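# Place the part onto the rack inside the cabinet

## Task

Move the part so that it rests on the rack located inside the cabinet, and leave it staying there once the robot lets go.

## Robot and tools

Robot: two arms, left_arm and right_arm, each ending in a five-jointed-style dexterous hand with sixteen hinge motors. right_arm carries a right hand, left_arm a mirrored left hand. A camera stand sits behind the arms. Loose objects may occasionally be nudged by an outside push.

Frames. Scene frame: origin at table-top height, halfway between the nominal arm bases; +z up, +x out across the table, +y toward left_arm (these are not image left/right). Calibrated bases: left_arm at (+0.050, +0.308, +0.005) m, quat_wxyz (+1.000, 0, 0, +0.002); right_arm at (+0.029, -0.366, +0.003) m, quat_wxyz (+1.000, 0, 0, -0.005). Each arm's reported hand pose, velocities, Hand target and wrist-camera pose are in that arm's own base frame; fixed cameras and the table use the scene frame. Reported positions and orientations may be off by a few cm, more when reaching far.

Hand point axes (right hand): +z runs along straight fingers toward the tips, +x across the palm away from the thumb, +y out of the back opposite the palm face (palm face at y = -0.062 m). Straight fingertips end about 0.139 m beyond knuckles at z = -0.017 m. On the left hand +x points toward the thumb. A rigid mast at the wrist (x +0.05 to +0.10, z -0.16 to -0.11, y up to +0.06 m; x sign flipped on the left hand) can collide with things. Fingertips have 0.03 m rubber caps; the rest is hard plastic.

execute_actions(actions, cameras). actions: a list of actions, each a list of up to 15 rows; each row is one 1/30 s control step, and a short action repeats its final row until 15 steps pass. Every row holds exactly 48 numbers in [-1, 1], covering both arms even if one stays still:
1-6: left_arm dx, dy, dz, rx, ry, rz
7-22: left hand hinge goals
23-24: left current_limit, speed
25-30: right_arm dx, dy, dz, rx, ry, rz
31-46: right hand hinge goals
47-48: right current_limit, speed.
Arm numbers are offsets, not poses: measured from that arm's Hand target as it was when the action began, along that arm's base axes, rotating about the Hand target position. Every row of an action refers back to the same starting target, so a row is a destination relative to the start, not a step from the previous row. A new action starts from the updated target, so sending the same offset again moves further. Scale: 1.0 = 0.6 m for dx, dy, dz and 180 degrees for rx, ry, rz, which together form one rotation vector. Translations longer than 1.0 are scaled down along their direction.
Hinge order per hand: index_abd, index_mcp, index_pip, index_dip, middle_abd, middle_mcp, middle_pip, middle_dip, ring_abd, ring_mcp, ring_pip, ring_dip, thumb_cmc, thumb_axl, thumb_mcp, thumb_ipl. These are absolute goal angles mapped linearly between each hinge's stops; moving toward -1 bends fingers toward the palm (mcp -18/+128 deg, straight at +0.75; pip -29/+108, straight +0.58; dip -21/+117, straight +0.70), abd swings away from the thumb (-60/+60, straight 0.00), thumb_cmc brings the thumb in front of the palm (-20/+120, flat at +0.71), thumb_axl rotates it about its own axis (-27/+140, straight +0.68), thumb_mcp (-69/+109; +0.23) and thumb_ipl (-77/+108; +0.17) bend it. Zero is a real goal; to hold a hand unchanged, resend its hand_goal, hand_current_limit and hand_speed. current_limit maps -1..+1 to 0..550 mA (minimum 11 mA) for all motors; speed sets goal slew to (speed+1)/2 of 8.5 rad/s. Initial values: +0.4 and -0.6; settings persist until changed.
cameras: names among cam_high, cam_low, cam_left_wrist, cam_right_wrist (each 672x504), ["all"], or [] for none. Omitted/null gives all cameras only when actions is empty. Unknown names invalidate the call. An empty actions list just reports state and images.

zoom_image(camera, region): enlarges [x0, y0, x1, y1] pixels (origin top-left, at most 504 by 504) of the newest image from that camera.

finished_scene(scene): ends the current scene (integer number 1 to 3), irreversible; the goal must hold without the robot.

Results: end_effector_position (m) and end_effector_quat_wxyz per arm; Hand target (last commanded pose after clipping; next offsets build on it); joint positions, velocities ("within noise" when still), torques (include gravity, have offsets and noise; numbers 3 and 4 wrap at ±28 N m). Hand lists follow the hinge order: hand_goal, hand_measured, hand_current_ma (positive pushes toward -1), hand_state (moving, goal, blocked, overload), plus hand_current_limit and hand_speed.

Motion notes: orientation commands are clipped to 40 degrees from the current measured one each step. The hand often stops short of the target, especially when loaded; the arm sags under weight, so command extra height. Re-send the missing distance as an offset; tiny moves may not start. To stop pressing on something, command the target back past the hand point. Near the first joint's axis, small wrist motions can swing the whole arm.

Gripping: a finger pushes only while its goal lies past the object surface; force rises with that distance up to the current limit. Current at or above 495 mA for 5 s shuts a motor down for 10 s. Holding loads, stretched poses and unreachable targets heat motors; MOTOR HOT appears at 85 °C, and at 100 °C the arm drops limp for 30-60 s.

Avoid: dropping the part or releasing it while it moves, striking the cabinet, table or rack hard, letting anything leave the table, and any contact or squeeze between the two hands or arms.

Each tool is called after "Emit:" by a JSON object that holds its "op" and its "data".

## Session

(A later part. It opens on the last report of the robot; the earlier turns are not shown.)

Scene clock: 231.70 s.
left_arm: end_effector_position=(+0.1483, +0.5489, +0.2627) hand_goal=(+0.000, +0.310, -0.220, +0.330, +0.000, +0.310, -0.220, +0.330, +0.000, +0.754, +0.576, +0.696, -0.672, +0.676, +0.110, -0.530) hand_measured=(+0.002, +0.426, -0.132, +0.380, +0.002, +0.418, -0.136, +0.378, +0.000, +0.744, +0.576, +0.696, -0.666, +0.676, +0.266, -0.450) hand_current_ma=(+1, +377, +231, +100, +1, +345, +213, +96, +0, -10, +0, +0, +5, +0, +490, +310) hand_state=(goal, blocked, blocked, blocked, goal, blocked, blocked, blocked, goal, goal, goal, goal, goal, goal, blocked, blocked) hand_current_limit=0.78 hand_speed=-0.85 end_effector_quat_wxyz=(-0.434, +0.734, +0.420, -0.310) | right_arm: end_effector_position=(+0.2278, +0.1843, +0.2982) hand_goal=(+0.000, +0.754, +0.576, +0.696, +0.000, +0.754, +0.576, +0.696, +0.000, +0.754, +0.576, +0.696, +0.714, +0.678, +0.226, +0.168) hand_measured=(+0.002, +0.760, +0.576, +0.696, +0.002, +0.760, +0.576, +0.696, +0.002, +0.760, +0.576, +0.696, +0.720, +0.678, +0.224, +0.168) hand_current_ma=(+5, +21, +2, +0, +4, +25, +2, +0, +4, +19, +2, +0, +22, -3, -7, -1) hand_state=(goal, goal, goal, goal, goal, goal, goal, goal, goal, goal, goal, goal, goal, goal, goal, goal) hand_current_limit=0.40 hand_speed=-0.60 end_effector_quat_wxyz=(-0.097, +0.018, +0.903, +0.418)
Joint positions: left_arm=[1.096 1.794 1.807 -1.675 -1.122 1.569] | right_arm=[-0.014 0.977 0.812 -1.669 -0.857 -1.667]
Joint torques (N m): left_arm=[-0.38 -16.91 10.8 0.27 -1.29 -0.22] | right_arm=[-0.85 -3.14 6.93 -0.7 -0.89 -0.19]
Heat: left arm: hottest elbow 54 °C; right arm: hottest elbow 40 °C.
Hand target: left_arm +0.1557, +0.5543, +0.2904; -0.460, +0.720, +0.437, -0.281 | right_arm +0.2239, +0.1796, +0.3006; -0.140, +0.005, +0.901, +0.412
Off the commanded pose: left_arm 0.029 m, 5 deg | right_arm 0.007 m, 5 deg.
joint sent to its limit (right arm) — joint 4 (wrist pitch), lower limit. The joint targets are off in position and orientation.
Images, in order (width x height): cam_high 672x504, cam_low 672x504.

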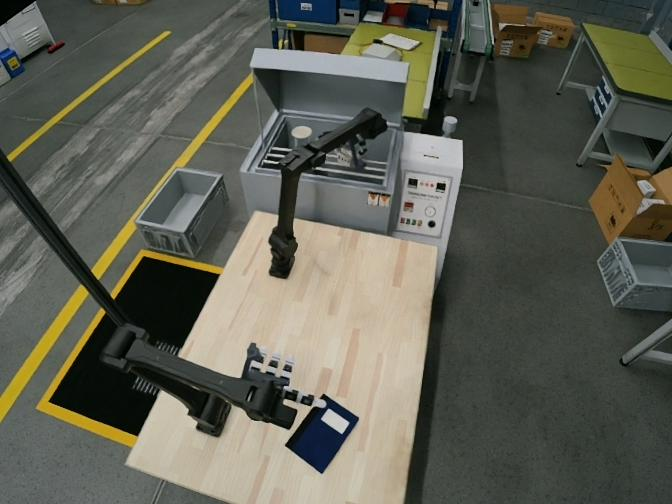

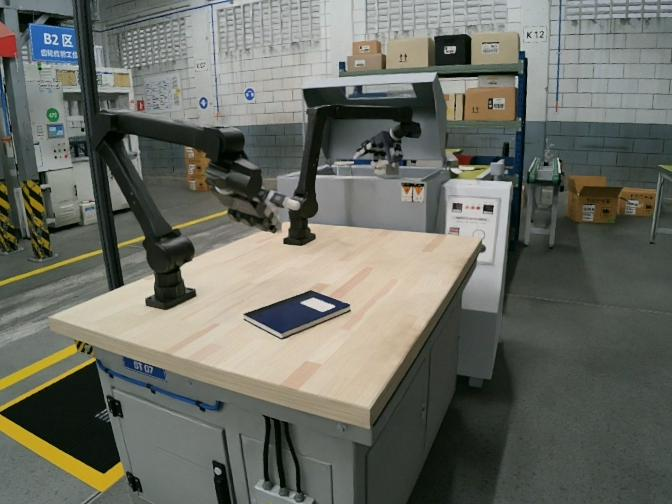

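Emit:
{"op": "execute_actions", "data": {"actions": [[[0,0.003,-0.012,0,0,0,0,0.31,-0.22,0.33,0,0.31,-0.22,0.33,0,0.7534,0.5766,0.6957,-0.672,0.6766,0.11,-0.53,0.78,-0.85,0,0,0,0,0,0,0,0.754,0.576,0.696,0,0.754,0.576,0.696,0,0.754,0.576,0.696,0.714,0.678,0.226,0.168,0.4,-0.6]]], "cameras": ["cam_high"]}}

Emit:
{"op": "zoom_image", "data": {"camera": "cam_high", "region": [300, 110, 400, 200]}}

Scene clock: 243.40 s.
left_arm: end_effector_position=(+0.1493, +0.5508, +0.2586) hand_goal=(+0.000, +0.310, -0.220, +0.330, +0.000, +0.310, -0.220, +0.330, +0.000, +0.754, +0.576, +0.696, -0.672, +0.676, +0.110, -0.530) hand_measured=(+0.002, +0.426, -0.132, +0.380, +0.002, +0.418, -0.136, +0.378, +0.000, +0.744, +0.576, +0.696, -0.666, +0.676, +0.266, -0.450) hand_current_ma=(+1, +377, +231, +100, +1, +345, +213, +96, +0, -10, +0, +0, +5, +0, +489, +310) hand_state=(goal, blocked, blocked, blocked, goal, blocked, blocked, blocked, goal, goal, goal, goal, goal, goal, blocked, blocked) hand_current_limit=0.78 hand_speed=-0.85 end_effector_quat_wxyz=(-0.436, +0.733, +0.423, -0.306) | right_arm: end_effector_position=(+0.2278, +0.1843, +0.2982) hand_goal=(+0.000, +0.754, +0.576, +0.696, +0.000, +0.754, +0.576, +0.696, +0.000, +0.754, +0.576, +0.696, +0.714, +0.678, +0.226, +0.168) hand_measured=(+0.002, +0.760, +0.576, +0.696, +0.002, +0.760, +0.576, +0.696, +0.002, +0.760, +0.576, +0.696, +0.720, +0.678, +0.224, +0.168) hand_current_ma=(+5, +21, +2, +0, +4, +25, +2, +0, +4, +19, +2, +0, +22, -3, -7, -1) hand_state=(goal, goal, goal, goal, goal, goal, goal, goal, goal, goal, goal, goal, goal, goal, goal, goal) hand_current_limit=0.40 hand_speed=-0.60 end_effector_quat_wxyz=(-0.097, +0.018, +0.903, +0.418)
Joint positions: left_arm=[1.096 1.794 1.796 -1.655 -1.122 1.569] | right_arm=[-0.014 0.977 0.812 -1.669 -0.857 -1.667]
Joint torques (N m): left_arm=[-0.26 -16.5 10.43 0.32 -1.3 -0.19] | right_arm=[-0.79 -3.14 6.95 -0.7 -0.88 -0.16]
Heat: left arm: hottest elbow 52 °C; right arm: hottest elbow 40 °C.
Hand target: left_arm +0.1557, +0.5561, +0.2832; -0.460, +0.720, +0.437, -0.281 | right_arm +0.2239, +0.1796, +0.3006; -0.140, +0.005, +0.901, +0.412
Off the commanded pose: left_arm 0.026 m, 5 deg | right_arm 0.007 m, 5 deg.
joint sent to its limit (right arm) — joint 4 (wrist pitch), lower limit. The joint targets are off in position and orientation.
Images, in order (width x height): cam_high 672x504.

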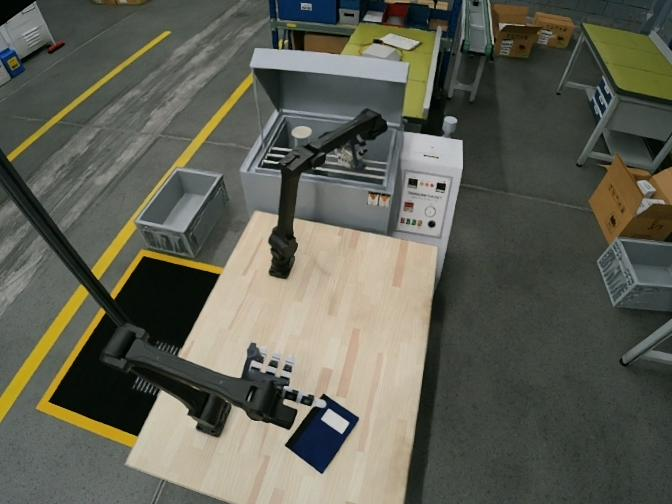

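Scaled by 5.040 from the camera's 672x504 image, which has a finer 960x720 frame.

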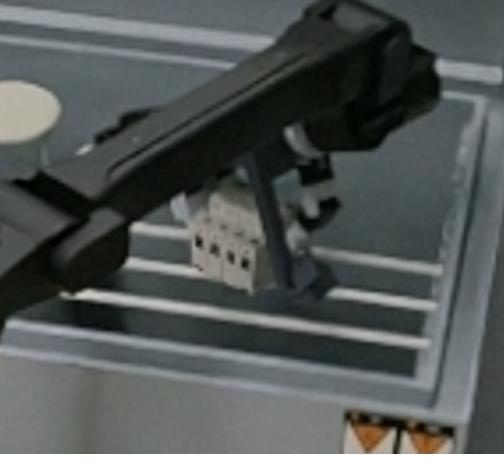

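Emit:
{"op": "execute_actions", "data": {"actions": [[[0,0,-0.014,0,0,0,0,0.31,-0.22,0.33,0,0.31,-0.22,0.33,0,0.7534,0.5766,0.6957,-0.672,0.6766,0.11,-0.53,0.78,-0.85,0,0,0,0,0,0,0,0.754,0.576,0.696,0,0.754,0.576,0.696,0,0.754,0.576,0.696,0.714,0.678,0.226,0.168,0.4,-0.6]]]}}

Scene clock: 246.33 s.
left_arm: end_effector_position=(+0.1493, +0.5507, +0.2499) hand_goal=(+0.000, +0.310, -0.220, +0.330, +0.000, +0.310, -0.220, +0.330, +0.000, +0.754, +0.576, +0.696, -0.672, +0.676, +0.110, -0.530) hand_measured=(+0.002, +0.426, -0.132, +0.380, +0.002, +0.418, -0.136, +0.378, +0.000, +0.744, +0.576, +0.696, -0.666, +0.676, +0.266, -0.450) hand_current_ma=(+1, +377, +231, +100, +1, +345, +213, +96, +0, -10, +0, +0, +5, +0, +489, +310) hand_state=(goal, blocked, blocked, blocked, goal, blocked, blocked, blocked, goal, goal, goal, goal, goal, goal, blocked, blocked) hand_current_limit=0.78 hand_speed=-0.85 end_effector_quat_wxyz=(-0.436, +0.733, +0.423, -0.306) | right_arm: end_effector_position=(+0.2278, +0.1843, +0.2982) hand_goal=(+0.000, +0.754, +0.576, +0.696, +0.000, +0.754, +0.576, +0.696, +0.000, +0.754, +0.576, +0.696, +0.714, +0.678, +0.226, +0.168) hand_measured=(+0.002, +0.760, +0.576, +0.696, +0.002, +0.760, +0.576, +0.696, +0.002, +0.760, +0.576, +0.696, +0.720, +0.678, +0.224, +0.168) hand_current_ma=(+5, +21, +2, +0, +4, +25, +2, +0, +4, +19, +2, +0, +22, -3, -7, -1) hand_state=(goal, goal, goal, goal, goal, goal, goal, goal, goal, goal, goal, goal, goal, goal, goal, goal) hand_current_limit=0.40 hand_speed=-0.60 end_effector_quat_wxyz=(-0.097, +0.018, +0.903, +0.418)
Joint positions: left_arm=[1.096 1.794 1.773 -1.632 -1.122 1.569] | right_arm=[-0.014 0.977 0.812 -1.669 -0.857 -1.667]
Joint torques (N m): left_arm=[-0.38 -16.44 10.44 0.34 -1.31 -0.19] | right_arm=[-0.97 -2.96 7.02 -0.75 -0.88 -0.18]
Heat: left arm: hottest elbow 51 °C; right arm: hottest elbow 40 °C.
Hand target: left_arm +0.1557, +0.5561, +0.2748; -0.460, +0.720, +0.437, -0.281 | right_arm +0.2239, +0.1796, +0.3006; -0.140, +0.005, +0.901, +0.412
Off the commanded pose: left_arm 0.026 m, 5 deg | right_arm 0.007 m, 5 deg.
joint sent to its limit (right arm) — joint 4 (wrist pitch), lower limit. The joint targets are off in position and orientation.

Emit:
{"op": "execute_actions", "data": {"actions": [[[0,0,-0.013,0,0,0,0,0.31,-0.22,0.33,0,0.31,-0.22,0.33,0,0.7534,0.5766,0.6957,-0.672,0.6766,0.11,-0.53,0.78,-0.85,0,0,0,0,0,0,0,0.754,0.576,0.696,0,0.754,0.576,0.696,0,0.754,0.576,0.696,0.714,0.678,0.226,0.168,0.4,-0.6]]], "cameras": ["cam_high"]}}

Emit:
{"op": "zoom_image", "data": {"camera": "cam_high", "region": [300, 110, 400, 200]}}

Scene clock: 249.30 s.
left_arm: end_effector_position=(+0.1499, +0.5526, +0.2469) hand_goal=(+0.000, +0.310, -0.220, +0.330, +0.000, +0.310, -0.220, +0.330, +0.000, +0.754, +0.576, +0.696, -0.672, +0.676, +0.110, -0.530) hand_measured=(+0.002, +0.426, -0.132, +0.380, +0.002, +0.416, -0.136, +0.378, +0.000, +0.744, +0.576, +0.696, -0.668, +0.676, +0.266, -0.450) hand_current_ma=(+1, +377, +231, +100, +1, +328, +213, +96, +0, -10, +0, +0, +2, +0, +489, +310) hand_state=(goal, blocked, blocked, blocked, goal, blocked, blocked, blocked, goal, goal, goal, goal, goal, goal, blocked, blocked) hand_current_limit=0.78 hand_speed=-0.85 end_effector_quat_wxyz=(-0.440, +0.730, +0.427, -0.302) | right_arm: end_effector_position=(+0.2278, +0.1843, +0.2982) hand_goal=(+0.000, +0.754, +0.576, +0.696, +0.000, +0.754, +0.576, +0.696, +0.000, +0.754, +0.576, +0.696, +0.714, +0.678, +0.226, +0.168) hand_measured=(+0.002, +0.760, +0.576, +0.696, +0.002, +0.760, +0.576, +0.696, +0.002, +0.760, +0.576, +0.696, +0.720, +0.678, +0.224, +0.168) hand_current_ma=(+5, +21, +2, +0, +4, +25, +2, +0, +4, +19, +2, +0, +22, -3, -7, -1) hand_state=(goal, goal, goal, goal, goal, goal, goal, goal, goal, goal, goal, goal, goal, goal, goal, goal) hand_current_limit=0.40 hand_speed=-0.60 end_effector_quat_wxyz=(-0.097, +0.018, +0.903, +0.418)
Joint positions: left_arm=[1.096 1.793 1.763 -1.614 -1.124 1.563] | right_arm=[-0.014 0.977 0.812 -1.669 -0.857 -1.667]
Joint torques (N m): left_arm=[-0.38 -16.38 9.69 0.4 -1.25 -0.2] | right_arm=[-0.79 -3.19 6.98 -0.69 -0.89 -0.18]
Heat: left arm: hottest elbow 51 °C; right arm: hottest elbow 40 °C.
Hand target: left_arm +0.1557, +0.5561, +0.2670; -0.460, +0.720, +0.437, -0.281 | right_arm +0.2239, +0.1796, +0.3006; -0.140, +0.005, +0.901, +0.412
Off the commanded pose: left_arm 0.021 m, 4 deg | right_arm 0.007 m, 5 deg.
joint sent to its limit (right arm) — joint 4 (wrist pitch), lower limit. The joint targets are off in position and orientation.
Images, in order (width x height): cam_high 672x504.

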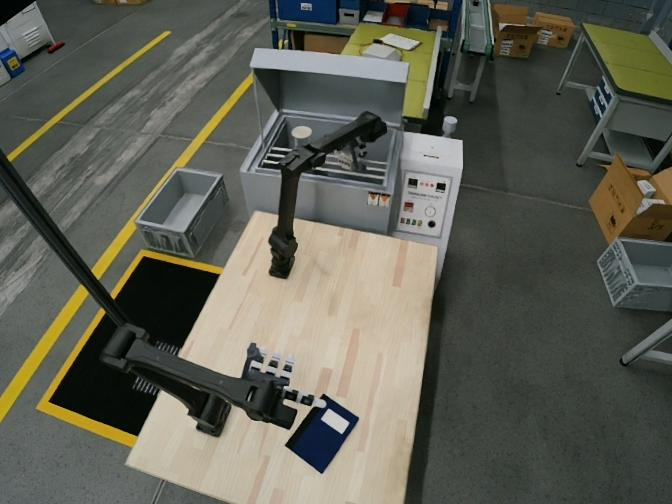

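Scaled by 5.040 from the camera's 672x504 image, which has a finer 960x720 frame.

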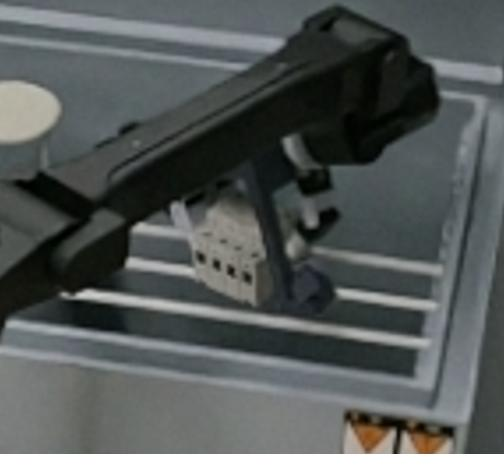

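Emit:
{"op": "zoom_image", "data": {"camera": "cam_high", "region": [326, 140, 376, 180]}}

Emit:
{"op": "execute_actions", "data": {"actions": []}}

Emit:
{"op": "zoom_image", "data": {"camera": "cam_low", "region": [340, 140, 420, 200]}}

Scaled by 10.080 from the camera's 672x504 image, which has a finer 960x720 frame.

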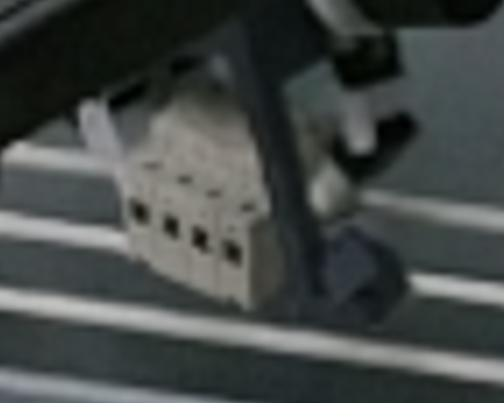

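Scene clock: 264.60 s.
left_arm: end_effector_position=(+0.1499, +0.5526, +0.2469) hand_goal=(+0.000, +0.310, -0.220, +0.330, +0.000, +0.310, -0.220, +0.330, +0.000, +0.754, +0.576, +0.696, -0.672, +0.676, +0.110, -0.530) hand_measured=(+0.002, +0.426, -0.132, +0.380, +0.002, +0.416, -0.136, +0.378, +0.000, +0.744, +0.576, +0.696, -0.668, +0.676, +0.266, -0.450) hand_current_ma=(+1, +377, +231, +100, +1, +328, +213, +96, +0, -10, +0, +0, +2, +0, +490, +310) hand_state=(goal, blocked, blocked, blocked, goal, blocked, blocked, blocked, goal, goal, goal, goal, goal, goal, blocked, blocked) hand_current_limit=0.78 hand_speed=-0.85 end_effector_quat_wxyz=(-0.440, +0.730, +0.427, -0.302) | right_arm: end_effector_position=(+0.2278, +0.1843, +0.2982) hand_goal=(+0.000, +0.754, +0.576, +0.696, +0.000, +0.754, +0.576, +0.696, +0.000, +0.754, +0.576, +0.696, +0.714, +0.678, +0.226, +0.168) hand_measured=(+0.002, +0.760, +0.576, +0.696, +0.002, +0.760, +0.576, +0.696, +0.002, +0.760, +0.576, +0.696, +0.720, +0.678, +0.224, +0.168) hand_current_ma=(+5, +21, +2, +0, +4, +25, +2, +0, +4, +19, +2, +0, +22, -3, -7, -1) hand_state=(goal, goal, goal, goal, goal, goal, goal, goal, goal, goal, goal, goal, goal, goal, goal, goal) hand_current_limit=0.40 hand_speed=-0.60 end_effector_quat_wxyz=(-0.097, +0.018, +0.903, +0.418)
Joint positions: left_arm=[1.096 1.793 1.763 -1.614 -1.124 1.563] | right_arm=[-0.014 0.977 0.812 -1.669 -0.857 -1.667]
Joint velocities: within noise
Joint torques (N m): left_arm=[-0.15 -16.5 9.69 0.4 -1.25 -0.19] | right_arm=[-0.79 -3.31 6.97 -0.72 -0.89 -0.17]
Heat: left arm: hottest elbow 49 °C; right arm: hottest elbow 40 °C.
Hand target: left_arm +0.1557, +0.5561, +0.2670; -0.460, +0.720, +0.437, -0.281 | right_arm +0.2239, +0.1796, +0.3006; -0.140, +0.005, +0.901, +0.412
Off the commanded pose: left_arm 0.021 m, 4 deg | right_arm 0.007 m, 5 deg.

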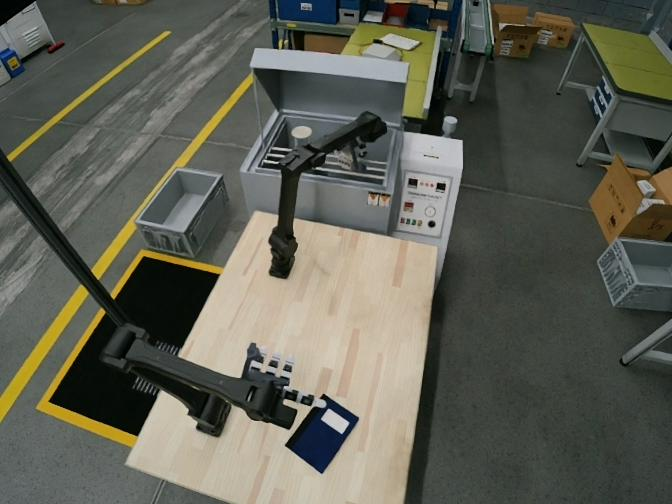

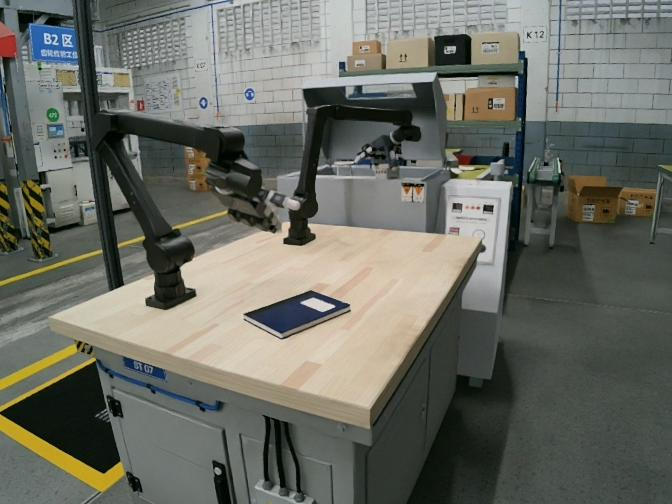

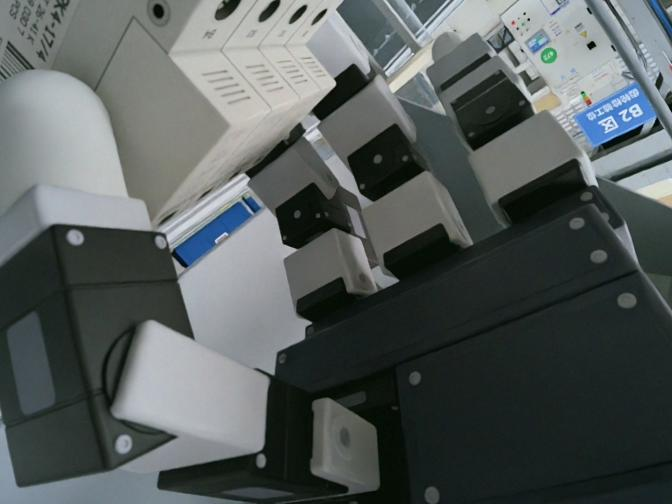

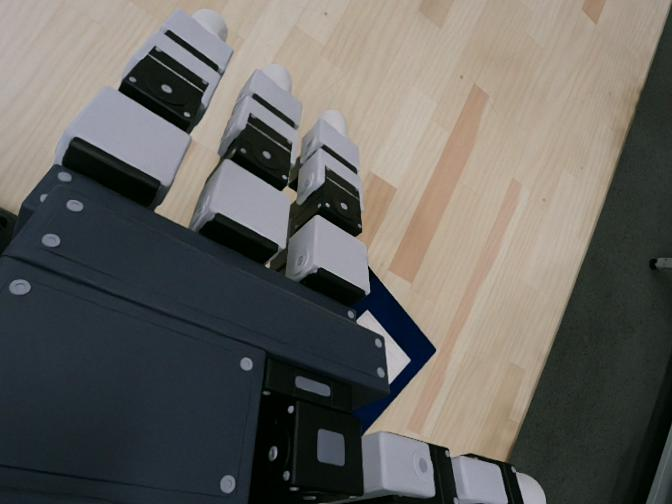

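Scaled by 6.300 from the camera's 672x504 image, which has a finer 960x720 frame.

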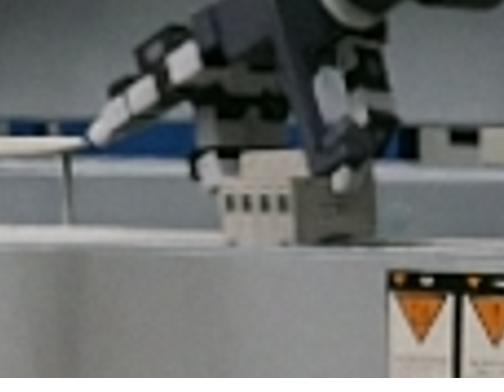

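Emit:
{"op": "execute_actions", "data": {"actions": [[[0,0.015,0.017,0.02,-0.0094,0,0,0.31,-0.22,0.33,0,0.31,-0.22,0.33,0,0.7534,0.5766,0.6957,-0.672,0.6766,0.11,-0.53,0.78,-0.85,0,0,0,0,0,0,0,0.754,0.576,0.696,0,0.754,0.576,0.696,0,0.754,0.576,0.696,0.714,0.678,0.226,0.168,0.4,-0.6]]], "cameras": ["cam_high"]}}

Emit:
{"op": "zoom_image", "data": {"camera": "cam_high", "region": [326, 140, 376, 180]}}

Scene clock: 281.13 s.
left_arm: end_effector_position=(+0.1538, +0.5606, +0.2484) hand_goal=(+0.000, +0.310, -0.220, +0.330, +0.000, +0.310, -0.220, +0.330, +0.000, +0.754, +0.576, +0.696, -0.672, +0.676, +0.110, -0.530) hand_measured=(+0.002, +0.426, -0.132, +0.380, +0.000, +0.416, -0.136, +0.376, +0.000, +0.744, +0.576, +0.696, -0.666, +0.676, +0.266, -0.450) hand_current_ma=(+1, +377, +231, +100, +0, +328, +212, +89, +0, -10, +0, +0, +4, +0, +489, +310) hand_state=(goal, blocked, blocked, blocked, goal, blocked, blocked, blocked, goal, goal, goal, goal, goal, goal, blocked, blocked) hand_current_limit=0.78 hand_speed=-0.85 end_effector_quat_wxyz=(-0.453, +0.724, +0.438, -0.282) | right_arm: end_effector_position=(+0.2278, +0.1843, +0.2982) hand_goal=(+0.000, +0.754, +0.576, +0.696, +0.000, +0.754, +0.576, +0.696, +0.000, +0.754, +0.576, +0.696, +0.714, +0.678, +0.226, +0.168) hand_measured=(+0.002, +0.760, +0.576, +0.696, +0.002, +0.760, +0.576, +0.696, +0.002, +0.760, +0.576, +0.696, +0.720, +0.678, +0.224, +0.168) hand_current_ma=(+5, +21, +2, +0, +4, +25, +2, +0, +4, +19, +2, +0, +22, -3, -7, -1) hand_state=(goal, goal, goal, goal, goal, goal, goal, goal, goal, goal, goal, goal, goal, goal, goal, goal) hand_current_limit=0.40 hand_speed=-0.60 end_effector_quat_wxyz=(-0.097, +0.018, +0.903, +0.418)
Joint positions: left_arm=[1.096 1.78 1.747 -1.549 -1.125 1.571] | right_arm=[-0.014 0.977 0.812 -1.669 -0.857 -1.667]
Joint torques (N m): left_arm=[0.21 -17.32 10.07 0.73 -1.29 -0.08] | right_arm=[-1.03 -3.02 7.02 -0.73 -0.88 -0.17]
Heat: left arm: hottest elbow 48 °C; right arm: hottest elbow 40 °C.
Hand target: left_arm +0.1557, +0.5651, +0.2772; -0.475, +0.709, +0.453, -0.257 | right_arm +0.2239, +0.1796, +0.3006; -0.140, +0.005, +0.901, +0.412
Off the commanded pose: left_arm 0.029 m, 5 deg | right_arm 0.007 m, 5 deg.
joint sent to its limit (right arm) — joint 4 (wrist pitch), lower limit. The joint targets are off in position and orientation.
Images, in order (width x height): cam_high 672x504.

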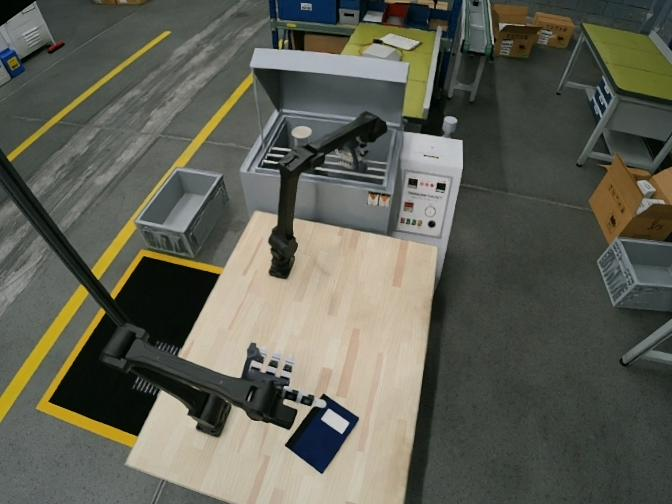

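Scaled by 10.080 from the camera's 672x504 image, which has a finer 960x720 frame.

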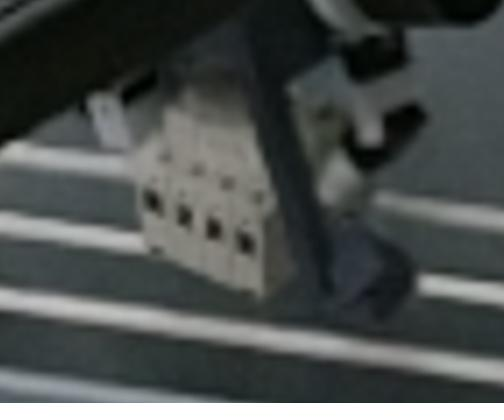

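Emit:
{"op": "execute_actions", "data": {"actions": [[[0,0,-0.013,0,0,0,0,0.31,-0.22,0.33,0,0.31,-0.22,0.33,0,0.7534,0.5766,0.6957,-0.672,0.6766,0.11,-0.53,0.78,-0.85,0,0,0,0,0,0,0,0.754,0.576,0.696,0,0.754,0.576,0.696,0,0.754,0.576,0.696,0.714,0.678,0.226,0.168,0.4,-0.6]]]}}

Scene clock: 286.00 s.
left_arm: end_effector_position=(+0.1541, +0.5607, +0.2479) hand_goal=(+0.000, +0.310, -0.220, +0.330, +0.000, +0.310, -0.220, +0.330, +0.000, +0.754, +0.576, +0.696, -0.672, +0.676, +0.110, -0.530) hand_measured=(+0.000, +0.426, -0.132, +0.380, +0.000, +0.416, -0.138, +0.366, +0.000, +0.744, +0.576, +0.696, -0.662, +0.676, +0.266, -0.450) hand_current_ma=(+0, +377, +231, +100, +0, +328, +209, +65, +0, -10, +0, +0, +9, +0, +490, +310) hand_state=(goal, blocked, blocked, blocked, goal, blocked, blocked, blocked, goal, goal, goal, goal, goal, goal, blocked, blocked) hand_current_limit=0.78 hand_speed=-0.85 end_effector_quat_wxyz=(-0.457, +0.722, +0.439, -0.278) | right_arm: end_effector_position=(+0.2278, +0.1843, +0.2982) hand_goal=(+0.000, +0.754, +0.576, +0.696, +0.000, +0.754, +0.576, +0.696, +0.000, +0.754, +0.576, +0.696, +0.714, +0.678, +0.226, +0.168) hand_measured=(+0.002, +0.760, +0.576, +0.696, +0.002, +0.760, +0.576, +0.696, +0.002, +0.760, +0.576, +0.696, +0.720, +0.678, +0.224, +0.168) hand_current_ma=(+5, +21, +2, +0, +4, +25, +2, +0, +4, +19, +2, +0, +22, -3, -7, -1) hand_state=(goal, goal, goal, goal, goal, goal, goal, goal, goal, goal, goal, goal, goal, goal, goal, goal) hand_current_limit=0.40 hand_speed=-0.60 end_effector_quat_wxyz=(-0.097, +0.018, +0.903, +0.418)
Joint positions: left_arm=[1.094 1.773 1.733 -1.529 -1.13 1.574] | right_arm=[-0.014 0.977 0.812 -1.669 -0.857 -1.667]
Joint torques (N m): left_arm=[0.15 -16.73 9.63 0.81 -1.14 -0.09] | right_arm=[-0.85 -3.25 6.93 -0.73 -0.89 -0.18]
Heat: left arm: hottest elbow 49 °C; right arm: hottest elbow 40 °C.
Hand target: left_arm +0.1557, +0.5651, +0.2694; -0.475, +0.709, +0.453, -0.257 | right_arm +0.2239, +0.1796, +0.3006; -0.140, +0.005, +0.901, +0.412
Off the commanded pose: left_arm 0.022 m, 4 deg | right_arm 0.007 m, 5 deg.
joint sent to its limit (right arm) — joint 4 (wrist pitch), lower limit. The joint targets are off in position and orientation.

Emit:
{"op": "execute_actions", "data": {"actions": [[[0,0,-0.01,0,0,0,0,0.31,-0.22,0.33,0,0.31,-0.22,0.33,0,0.7534,0.5766,0.6957,-0.672,0.6766,0.11,-0.53,0.78,-0.85,0,0,0,0,0,0,0,0.754,0.576,0.696,0,0.754,0.576,0.696,0,0.754,0.576,0.696,0.714,0.678,0.226,0.168,0.4,-0.6]]], "cameras": ["cam_high","cam_low","cam_left_wrist"]}}

Emit:
{"op": "zoom_image", "data": {"camera": "cam_high", "region": [326, 140, 376, 180]}}

Emit:
{"op": "zoom_image", "data": {"camera": "cam_low", "region": [340, 140, 420, 200]}}

Scene clock: 298.17 s.
left_arm: end_effector_position=(+0.1531, +0.5602, +0.2471) hand_goal=(+0.000, +0.310, -0.220, +0.330, +0.000, +0.310, -0.220, +0.330, +0.000, +0.754, +0.576, +0.696, -0.672, +0.676, +0.110, -0.530) hand_measured=(-0.002, +0.426, -0.132, +0.380, -0.002, +0.416, -0.140, +0.358, +0.000, +0.744, +0.576, +0.696, -0.658, +0.678, +0.268, -0.450) hand_current_ma=(+0, +377, +231, +100, -1, +328, +203, +44, +0, -10, +0, +0, +16, +1, +490, +310) hand_state=(goal, blocked, blocked, blocked, goal, blocked, blocked, blocked, goal, goal, goal, goal, goal, goal, blocked, blocked) hand_current_limit=0.78 hand_speed=-0.85 end_effector_quat_wxyz=(-0.460, +0.720, +0.439, -0.277) | right_arm: end_effector_position=(+0.2278, +0.1843, +0.2982) hand_goal=(+0.000, +0.754, +0.576, +0.696, +0.000, +0.754, +0.576, +0.696, +0.000, +0.754, +0.576, +0.696, +0.714, +0.678, +0.226, +0.168) hand_measured=(+0.002, +0.760, +0.576, +0.696, +0.002, +0.760, +0.576, +0.696, +0.002, +0.760, +0.576, +0.696, +0.720, +0.678, +0.224, +0.168) hand_current_ma=(+5, +21, +2, +0, +4, +25, +2, +0, +4, +19, +2, +0, +22, -3, -7, -1) hand_state=(goal, goal, goal, goal, goal, goal, goal, goal, goal, goal, goal, goal, goal, goal, goal, goal) hand_current_limit=0.40 hand_speed=-0.60 end_effector_quat_wxyz=(-0.097, +0.018, +0.903, +0.418)
Joint positions: left_arm=[1.094 1.767 1.721 -1.515 -1.135 1.577] | right_arm=[-0.014 0.977 0.812 -1.669 -0.857 -1.667]
Joint torques (N m): left_arm=[0.26 -16.26 9.43 0.85 -0.97 -0.13] | right_arm=[-0.85 -3.14 6.97 -0.73 -0.88 -0.18]
Heat: left arm: hottest elbow 47 °C; right arm: hottest elbow 40 °C.
Hand target: left_arm +0.1557, +0.5651, +0.2634; -0.475, +0.709, +0.453, -0.257 | right_arm +0.2239, +0.1796, +0.3006; -0.140, +0.005, +0.901, +0.412
Off the commanded pose: left_arm 0.017 m, 4 deg | right_arm 0.007 m, 5 deg.
joint sent to its limit (right arm) — joint 4 (wrist pitch), lower limit. The joint targets are off in position and orientation.
Images, in order (width x height): cam_high 672x504, cam_low 672x504, cam_left_wrist 672x504.

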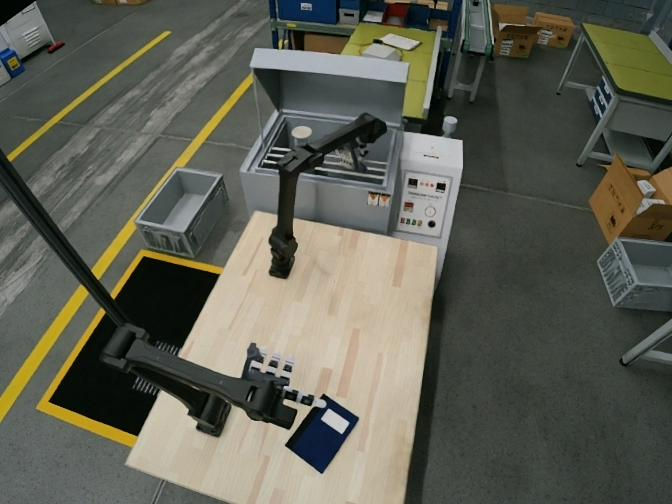

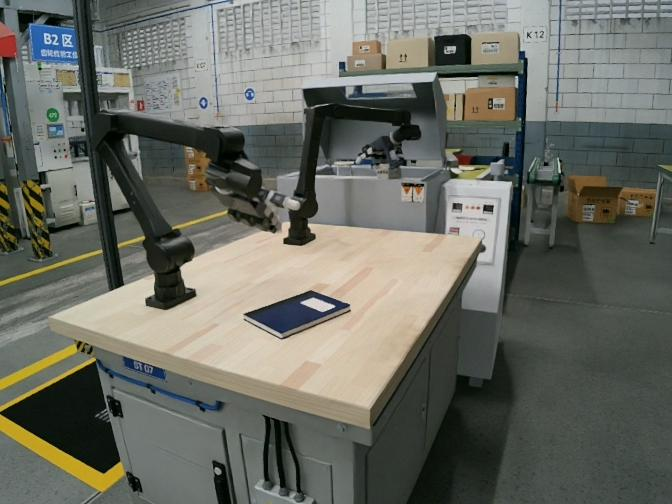

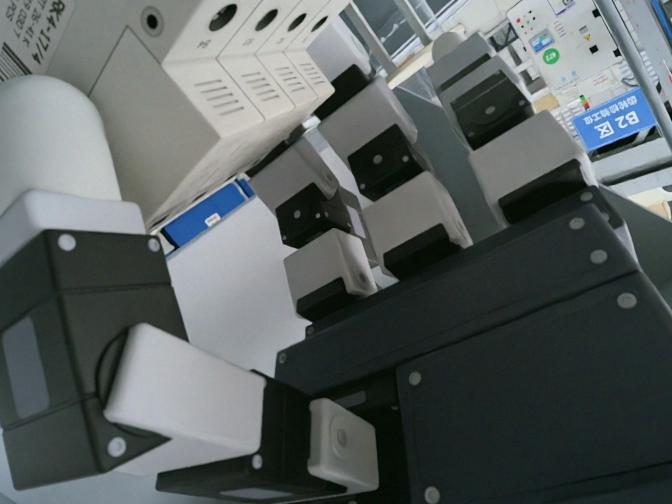

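Scaled by 10.080 from the camera's 672x504 image, which has a finer 960x720 frame.

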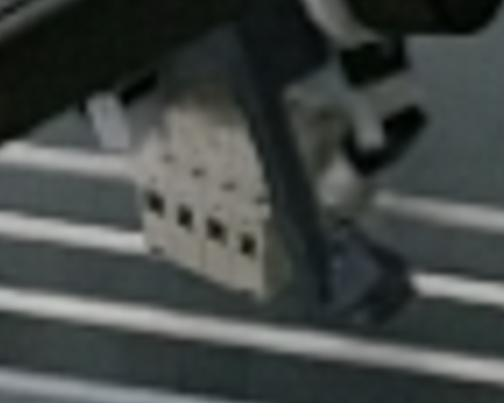

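Scaled by 6.300 from the camera's 672x504 image, which has a finer 960x720 frame.

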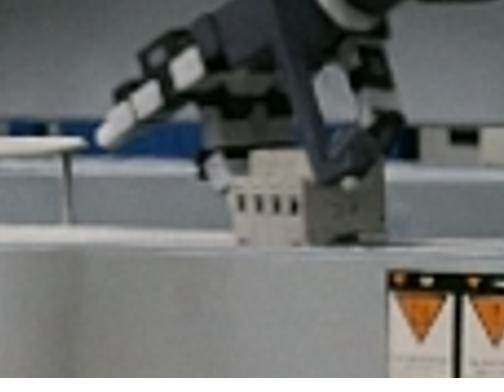

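Emit:
{"op": "execute_actions", "data": {"actions": [[[0,0,0.008,0,0,0,0,0.37,-0.18,0.35,0,0.37,-0.18,0.35,0,0.7534,0.5766,0.6957,-0.672,0.6766,0.18,-0.49,0.4,-0.9]],[[0,0,0.003,0,0,0,0,0.42,-0.145,0.37,0,0.415,-0.145,0.36,0,0.7534,0.5766,0.6957,-0.672,0.6766,0.25,-0.455,0.2,-0.9]]]}}


Emit:
{"op": "execute_actions", "data": {"actions": [[[0,0,0.008,0,0,0,0,0.37,-0.18,0.35,0,0.37,-0.18,0.35,0,0.7534,0.5766,0.6957,-0.672,0.6766,0.18,-0.49,0.4,-0.9,0,0,0,0,0,0,0,0.754,0.576,0.696,0,0.754,0.576,0.696,0,0.754,0.576,0.696,0.714,0.678,0.226,0.168,0.4,-0.6]],[[0,0,0.003,0,0,0,0,0.42,-0.145,0.37,0,0.415,-0.145,0.36,0,0.7534,0.5766,0.6957,-0.672,0.6766,0.25,-0.455,0.2,-0.9,0,0,0,0,0,0,0,0.754,0.576,0.696,0,0.754,0.576,0.696,0,0.754,0.576,0.696,0.714,0.678,0.226,0.168,0.4,-0.6]]], "cameras": ["cam_high"]}}

Emit:
{"op": "zoom_image", "data": {"camera": "cam_high", "region": [326, 140, 376, 180]}}

Scene clock: 304.77 s.
left_arm: end_effector_position=(+0.1550, +0.5601, +0.2472) hand_goal=(+0.000, +0.420, -0.144, +0.370, +0.000, +0.416, -0.144, +0.360, +0.000, +0.754, +0.576, +0.696, -0.672, +0.676, +0.250, -0.454) hand_measured=(-0.002, +0.430, -0.122, +0.386, -0.002, +0.424, -0.134, +0.366, +0.000, +0.744, +0.576, +0.696, -0.658, +0.678, +0.276, -0.438) hand_current_ma=(-1, +9, +29, +18, -1, +8, +9, +5, +0, -10, +0, +0, +16, +2, +53, +28) hand_state=(goal, goal, blocked, goal, goal, goal, goal, goal, goal, goal, goal, goal, goal, goal, blocked, goal) hand_current_limit=0.20 hand_speed=-0.90 end_effector_quat_wxyz=(-0.461, +0.721, +0.438, -0.276) | right_arm: end_effector_position=(+0.2278, +0.1843, +0.2982) hand_goal=(+0.000, +0.754, +0.576, +0.696, +0.000, +0.754, +0.576, +0.696, +0.000, +0.754, +0.576, +0.696, +0.714, +0.678, +0.226, +0.168) hand_measured=(+0.002, +0.760, +0.576, +0.696, +0.002, +0.760, +0.576, +0.696, +0.002, +0.760, +0.576, +0.696, +0.720, +0.678, +0.224, +0.168) hand_current_ma=(+5, +21, +2, +0, +4, +25, +2, +0, +4, +19, +2, +0, +22, -3, -7, -1) hand_state=(goal, goal, goal, goal, goal, goal, goal, goal, goal, goal, goal, goal, goal, goal, goal, goal) hand_current_limit=0.40 hand_speed=-0.60 end_effector_quat_wxyz=(-0.097, +0.018, +0.903, +0.418)
Joint positions: left_arm=[1.091 1.767 1.721 -1.514 -1.135 1.577] | right_arm=[-0.014 0.977 0.812 -1.669 -0.857 -1.667]
Joint torques (N m): left_arm=[0.26 -16.26 10.58 0.28 -0.96 -0.12] | right_arm=[-0.85 -3.14 6.9 -0.73 -0.88 -0.17]
Heat: left arm: hottest elbow 47 °C; right arm: hottest elbow 40 °C.
Hand target: left_arm +0.1557, +0.5651, +0.2700; -0.475, +0.709, +0.453, -0.257 | right_arm +0.2239, +0.1796, +0.3006; -0.140, +0.005, +0.901, +0.412
Off the commanded pose: left_arm 0.023 m, 3 deg | right_arm 0.007 m, 5 deg.
joint sent to its limit (right arm) — joint 4 (wrist pitch), lower limit. The joint targets are off in position and orientation.
Images, in order (width x height): cam_high 672x504.

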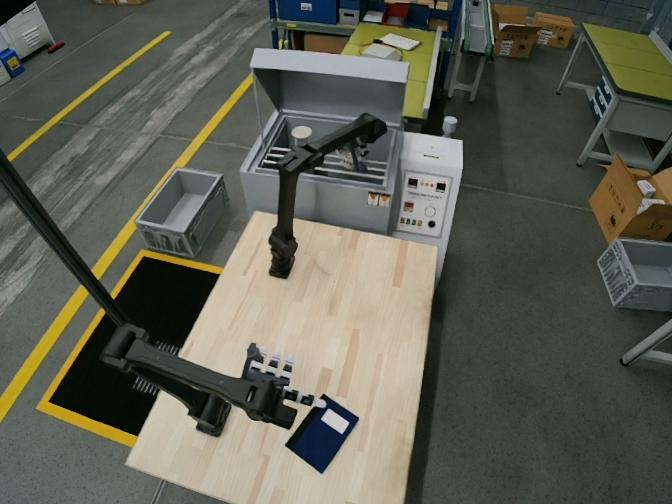

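Scaled by 10.080 from the camera's 672x504 image, which has a finer 960x720 frame.

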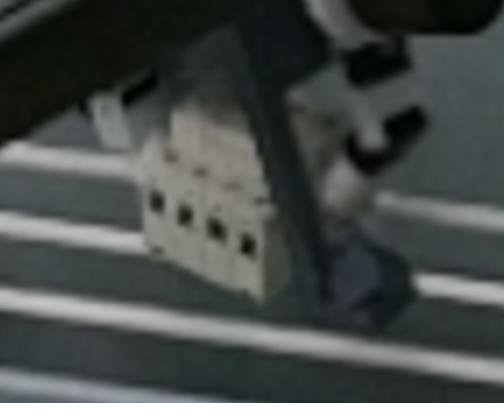

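Emit:
{"op": "execute_actions", "data": {"actions": [[[0,0,0.003,0,0,0,0,0.47,-0.11,0.377,0,0.47,-0.11,0.377,0,0.7534,0.5766,0.6957,-0.672,0.6766,0.32,-0.41,0.3,-0.9,0,0,0,0,0,0,0,0.754,0.576,0.696,0,0.754,0.576,0.696,0,0.754,0.576,0.696,0.714,0.678,0.226,0.168,0.4,-0.6]],[[0,0,0,0,0,0,0,0.54,-0.06,0.377,0,0.54,-0.06,0.377,0,0.7534,0.5766,0.6957,-0.672,0.6766,0.4,-0.36,0.3,-0.85,0,0,0,0,0,0,0,0.754,0.576,0.696,0,0.754,0.576,0.696,0,0.754,0.576,0.696,0.714,0.678,0.226,0.168,0.4,-0.6]]], "cameras": ["cam_high"]}}

Emit:
{"op": "zoom_image", "data": {"camera": "cam_high", "region": [326, 140, 376, 180]}}

Scene clock: 309.70 s.
left_arm: end_effector_position=(+0.1523, +0.5604, +0.2506) hand_goal=(+0.000, +0.540, -0.060, +0.378, +0.000, +0.540, -0.060, +0.378, +0.000, +0.754, +0.576, +0.696, -0.672, +0.676, +0.400, -0.360) hand_measured=(-0.002, +0.526, -0.064, +0.380, -0.002, +0.524, -0.064, +0.376, +0.000, +0.744, +0.576, +0.696, -0.668, +0.678, +0.394, -0.362) hand_current_ma=(-1, -17, -2, +2, -1, -21, -2, -1, +0, -10, +0, +0, +3, +1, -7, -1) hand_state=(goal, goal, goal, goal, goal, goal, goal, goal, goal, goal, goal, goal, goal, goal, goal, goal) hand_current_limit=0.30 hand_speed=-0.85 end_effector_quat_wxyz=(-0.462, +0.719, +0.441, -0.274) | right_arm: end_effector_position=(+0.2278, +0.1843, +0.2982) hand_goal=(+0.000, +0.754, +0.576, +0.696, +0.000, +0.754, +0.576, +0.696, +0.000, +0.754, +0.576, +0.696, +0.714, +0.678, +0.226, +0.168) hand_measured=(+0.002, +0.760, +0.576, +0.696, +0.002, +0.760, +0.576, +0.696, +0.002, +0.760, +0.576, +0.696, +0.720, +0.678, +0.224, +0.168) hand_current_ma=(+5, +21, +2, +0, +4, +25, +2, +0, +4, +19, +2, +0, +22, -3, -7, -1) hand_state=(goal, goal, goal, goal, goal, goal, goal, goal, goal, goal, goal, goal, goal, goal, goal, goal) hand_current_limit=0.40 hand_speed=-0.60 end_effector_quat_wxyz=(-0.097, +0.018, +0.903, +0.418)
Joint positions: left_arm=[1.096 1.76 1.721 -1.512 -1.135 1.577] | right_arm=[-0.014 0.977 0.812 -1.669 -0.857 -1.667]
Joint torques (N m): left_arm=[0.21 -15.62 11.04 0.05 -0.98 -0.11] | right_arm=[-0.79 -3.25 6.94 -0.73 -0.89 -0.18]
Heat: left arm: hottest elbow 46 °C; right arm: hottest elbow 40 °C.
Hand target: left_arm +0.1557, +0.5651, +0.2718; -0.475, +0.709, +0.453, -0.257 | right_arm +0.2239, +0.1796, +0.3006; -0.140, +0.005, +0.901, +0.412
Off the commanded pose: left_arm 0.022 m, 3 deg | right_arm 0.007 m, 5 deg.
joint sent to its limit (right arm) — joint 4 (wrist pitch), lower limit. The joint targets are off in position and orientation.
Images, in order (width x height): cam_high 672x504.

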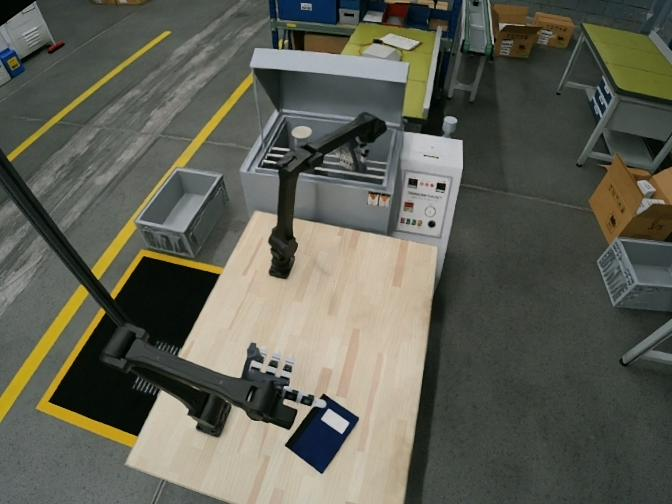

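Scaled by 10.080 from the camera's 672x504 image, which has a finer 960x720 frame.

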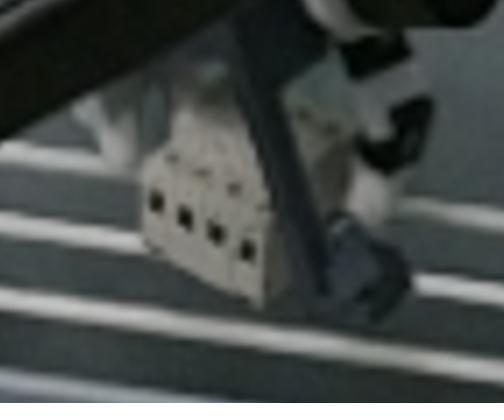

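Emit:
{"op": "execute_actions", "data": {"actions": [[[0,0,0.003,0,0,0,0,0.62,0,0.377,0,0.62,0,0.377,0,0.7534,0.5766,0.6957,-0.672,0.6766,0.5,-0.3,0.3,-0.85,0,0,0,0,0,0,0,0.754,0.576,0.696,0,0.754,0.576,0.696,0,0.754,0.576,0.696,0.714,0.678,0.226,0.168,0.4,-0.6]],[[0,0,0.03,0,0,0,0,0.68,0.03,0.377,0,0.68,0.03,0.377,0,0.7534,0.5766,0.6957,-0.672,0.6766,0.55,-0.27,0.3,-0.85,0,0,0,0,0,0,0,0.754,0.576,0.696,0,0.754,0.576,0.696,0,0.754,0.576,0.696,0.714,0.678,0.226,0.168,0.4,-0.6]]], "cameras": ["cam_high"]}}

Emit:
{"op": "zoom_image", "data": {"camera": "cam_high", "region": [326, 140, 376, 180]}}

Scene clock: 316.40 s.
left_arm: end_effector_position=(+0.1490, +0.5541, +0.2562) hand_goal=(+0.000, +0.680, +0.030, +0.378, +0.000, +0.680, +0.030, +0.378, +0.000, +0.754, +0.576, +0.696, -0.672, +0.676, +0.550, -0.270) hand_measured=(-0.002, +0.664, +0.026, +0.380, -0.002, +0.660, +0.026, +0.376, +0.000, +0.744, +0.576, +0.696, -0.668, +0.678, +0.542, -0.272) hand_current_ma=(-1, -21, -3, +1, -1, -27, -3, -1, +0, -10, +0, +0, +3, +1, -11, -2) hand_state=(goal, goal, goal, goal, goal, goal, goal, goal, goal, goal, goal, goal, goal, goal, goal, goal) hand_current_limit=0.30 hand_speed=-0.85 end_effector_quat_wxyz=(-0.456, +0.722, +0.435, -0.284) | right_arm: end_effector_position=(+0.2278, +0.1843, +0.2982) hand_goal=(+0.000, +0.754, +0.576, +0.696, +0.000, +0.754, +0.576, +0.696, +0.000, +0.754, +0.576, +0.696, +0.714, +0.678, +0.226, +0.168) hand_measured=(+0.002, +0.760, +0.576, +0.696, +0.002, +0.760, +0.576, +0.696, +0.002, +0.760, +0.576, +0.696, +0.720, +0.678, +0.224, +0.168) hand_current_ma=(+5, +21, +2, +0, +4, +25, +2, +0, +4, +19, +2, +0, +22, -3, -7, -1) hand_state=(goal, goal, goal, goal, goal, goal, goal, goal, goal, goal, goal, goal, goal, goal, goal, goal) hand_current_limit=0.40 hand_speed=-0.60 end_effector_quat_wxyz=(-0.097, +0.018, +0.903, +0.418)
Joint positions: left_arm=[1.096 1.757 1.733 -1.555 -1.135 1.577] | right_arm=[-0.014 0.977 0.812 -1.669 -0.857 -1.667]
Joint torques (N m): left_arm=[0.21 -15.56 13.81 -0.2 -0.99 -0.08] | right_arm=[-0.79 -3.25 6.97 -0.75 -0.89 -0.19]
Heat: left arm: hottest elbow 46 °C; right arm: hottest elbow 40 °C.
Hand target: left_arm +0.1557, +0.5651, +0.2916; -0.475, +0.709, +0.453, -0.257 | right_arm +0.2239, +0.1796, +0.3006; -0.140, +0.005, +0.901, +0.412
Off the commanded pose: left_arm 0.038 m, 5 deg | right_arm 0.007 m, 5 deg.
joint sent to its limit (right arm) — joint 4 (wrist pitch), lower limit. The joint targets are off in position and orientation.
Images, in order (width x height): cam_high 672x504.

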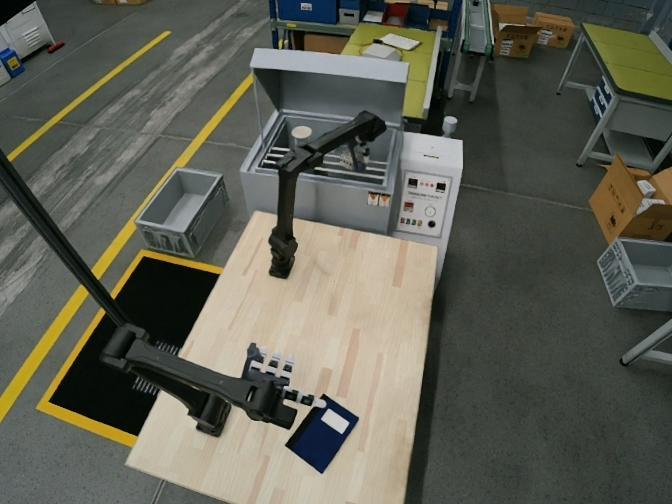

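Scaled by 10.080 from the camera's 672x504 image, which has a finer 960x720 frame.

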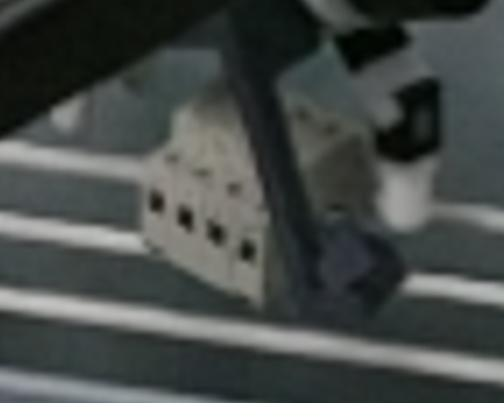

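Emit:
{"op": "execute_actions", "data": {"actions": [[[0,0.007,0.06,0,0,0,0,0.7534,0.0657,0.377,0,0.7534,0.0657,0.377,0,0.7534,0.5766,0.6957,-0.672,0.6766,0.562,-0.265,0.3,-0.85,0,0,0,0,0,0,0,0.754,0.576,0.696,0,0.754,0.576,0.696,0,0.754,0.576,0.696,0.714,0.678,0.226,0.168,0.4,-0.6]],[[0,0,0.06,0,0,0,0,0.7534,0.0657,0.377,0,0.7534,0.0657,0.377,0,0.7534,0.5766,0.6957,-0.672,0.6766,0.562,-0.265,0.3,-0.85,0,0,0,0,0,0,0,0.754,0.576,0.696,0,0.754,0.576,0.696,0,0.754,0.576,0.696,0.714,0.678,0.226,0.168,0.4,-0.6]]], "cameras": ["cam_high"]}}

Emit:
{"op": "zoom_image", "data": {"camera": "cam_high", "region": [326, 140, 376, 180]}}

Scene clock: 322.70 s.
left_arm: end_effector_position=(+0.1532, +0.5616, +0.3408) hand_goal=(+0.000, +0.754, +0.066, +0.378, +0.000, +0.754, +0.066, +0.378, +0.000, +0.754, +0.576, +0.696, -0.672, +0.676, +0.562, -0.264) hand_measured=(-0.002, +0.738, +0.060, +0.380, -0.002, +0.736, +0.062, +0.376, +0.000, +0.744, +0.576, +0.696, -0.668, +0.678, +0.554, -0.266) hand_current_ma=(-1, -21, -4, +1, -1, -26, -3, -1, +0, -10, +0, +0, +2, +1, -10, -2) hand_state=(goal, goal, goal, goal, goal, goal, goal, goal, goal, goal, goal, goal, goal, goal, goal, goal) hand_current_limit=0.30 hand_speed=-0.85 end_effector_quat_wxyz=(-0.469, +0.719, +0.440, -0.264) | right_arm: end_effector_position=(+0.2278, +0.1843, +0.2982) hand_goal=(+0.000, +0.754, +0.576, +0.696, +0.000, +0.754, +0.576, +0.696, +0.000, +0.754, +0.576, +0.696, +0.714, +0.678, +0.226, +0.168) hand_measured=(+0.002, +0.760, +0.576, +0.696, +0.002, +0.760, +0.576, +0.696, +0.002, +0.760, +0.576, +0.696, +0.720, +0.678, +0.224, +0.168) hand_current_ma=(+5, +21, +2, +0, +4, +25, +2, +0, +4, +19, +2, +0, +22, -3, -7, -1) hand_state=(goal, goal, goal, goal, goal, goal, goal, goal, goal, goal, goal, goal, goal, goal, goal, goal) hand_current_limit=0.40 hand_speed=-0.60 end_effector_quat_wxyz=(-0.097, +0.018, +0.903, +0.418)
Joint positions: left_arm=[1.096 1.759 1.954 -1.692 -1.135 1.617] | right_arm=[-0.014 0.977 0.812 -1.669 -0.857 -1.667]
Joint torques (N m): left_arm=[0.56 -13.92 13.7 -0.01 -0.92 0.09] | right_arm=[-0.85 -3.43 6.98 -0.75 -0.88 -0.16]
Heat: left arm: hottest elbow 47 °C; right arm: hottest elbow 40 °C.
Hand target: left_arm +0.1557, +0.5693, +0.3636; -0.475, +0.709, +0.453, -0.257 | right_arm +0.2239, +0.1796, +0.3006; -0.140, +0.005, +0.901, +0.412
Off the commanded pose: left_arm 0.024 m, 2 deg | right_arm 0.007 m, 5 deg.
joint sent to its limit (left arm) — joint 4 (wrist pitch), lower limit. The joint targets are off in position, not in orientation.
joint sent to its limit (right arm) — joint 4 (wrist pitch), lower limit. The joint targets are off in position and orientation.
Images, in order (width x height): cam_high 672x504.

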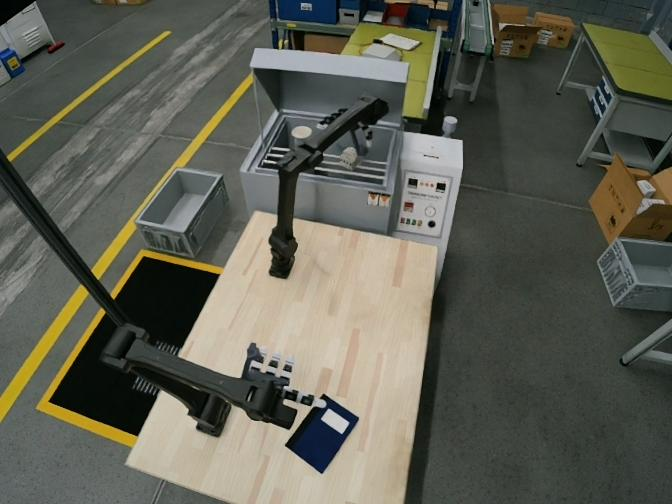

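Scaled by 10.080 from the camera's 672x504 image, which has a finer 960x720 frame.

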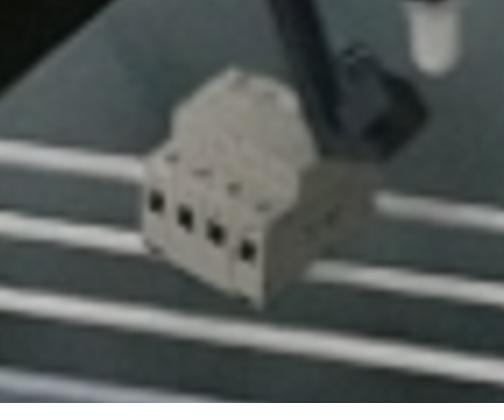

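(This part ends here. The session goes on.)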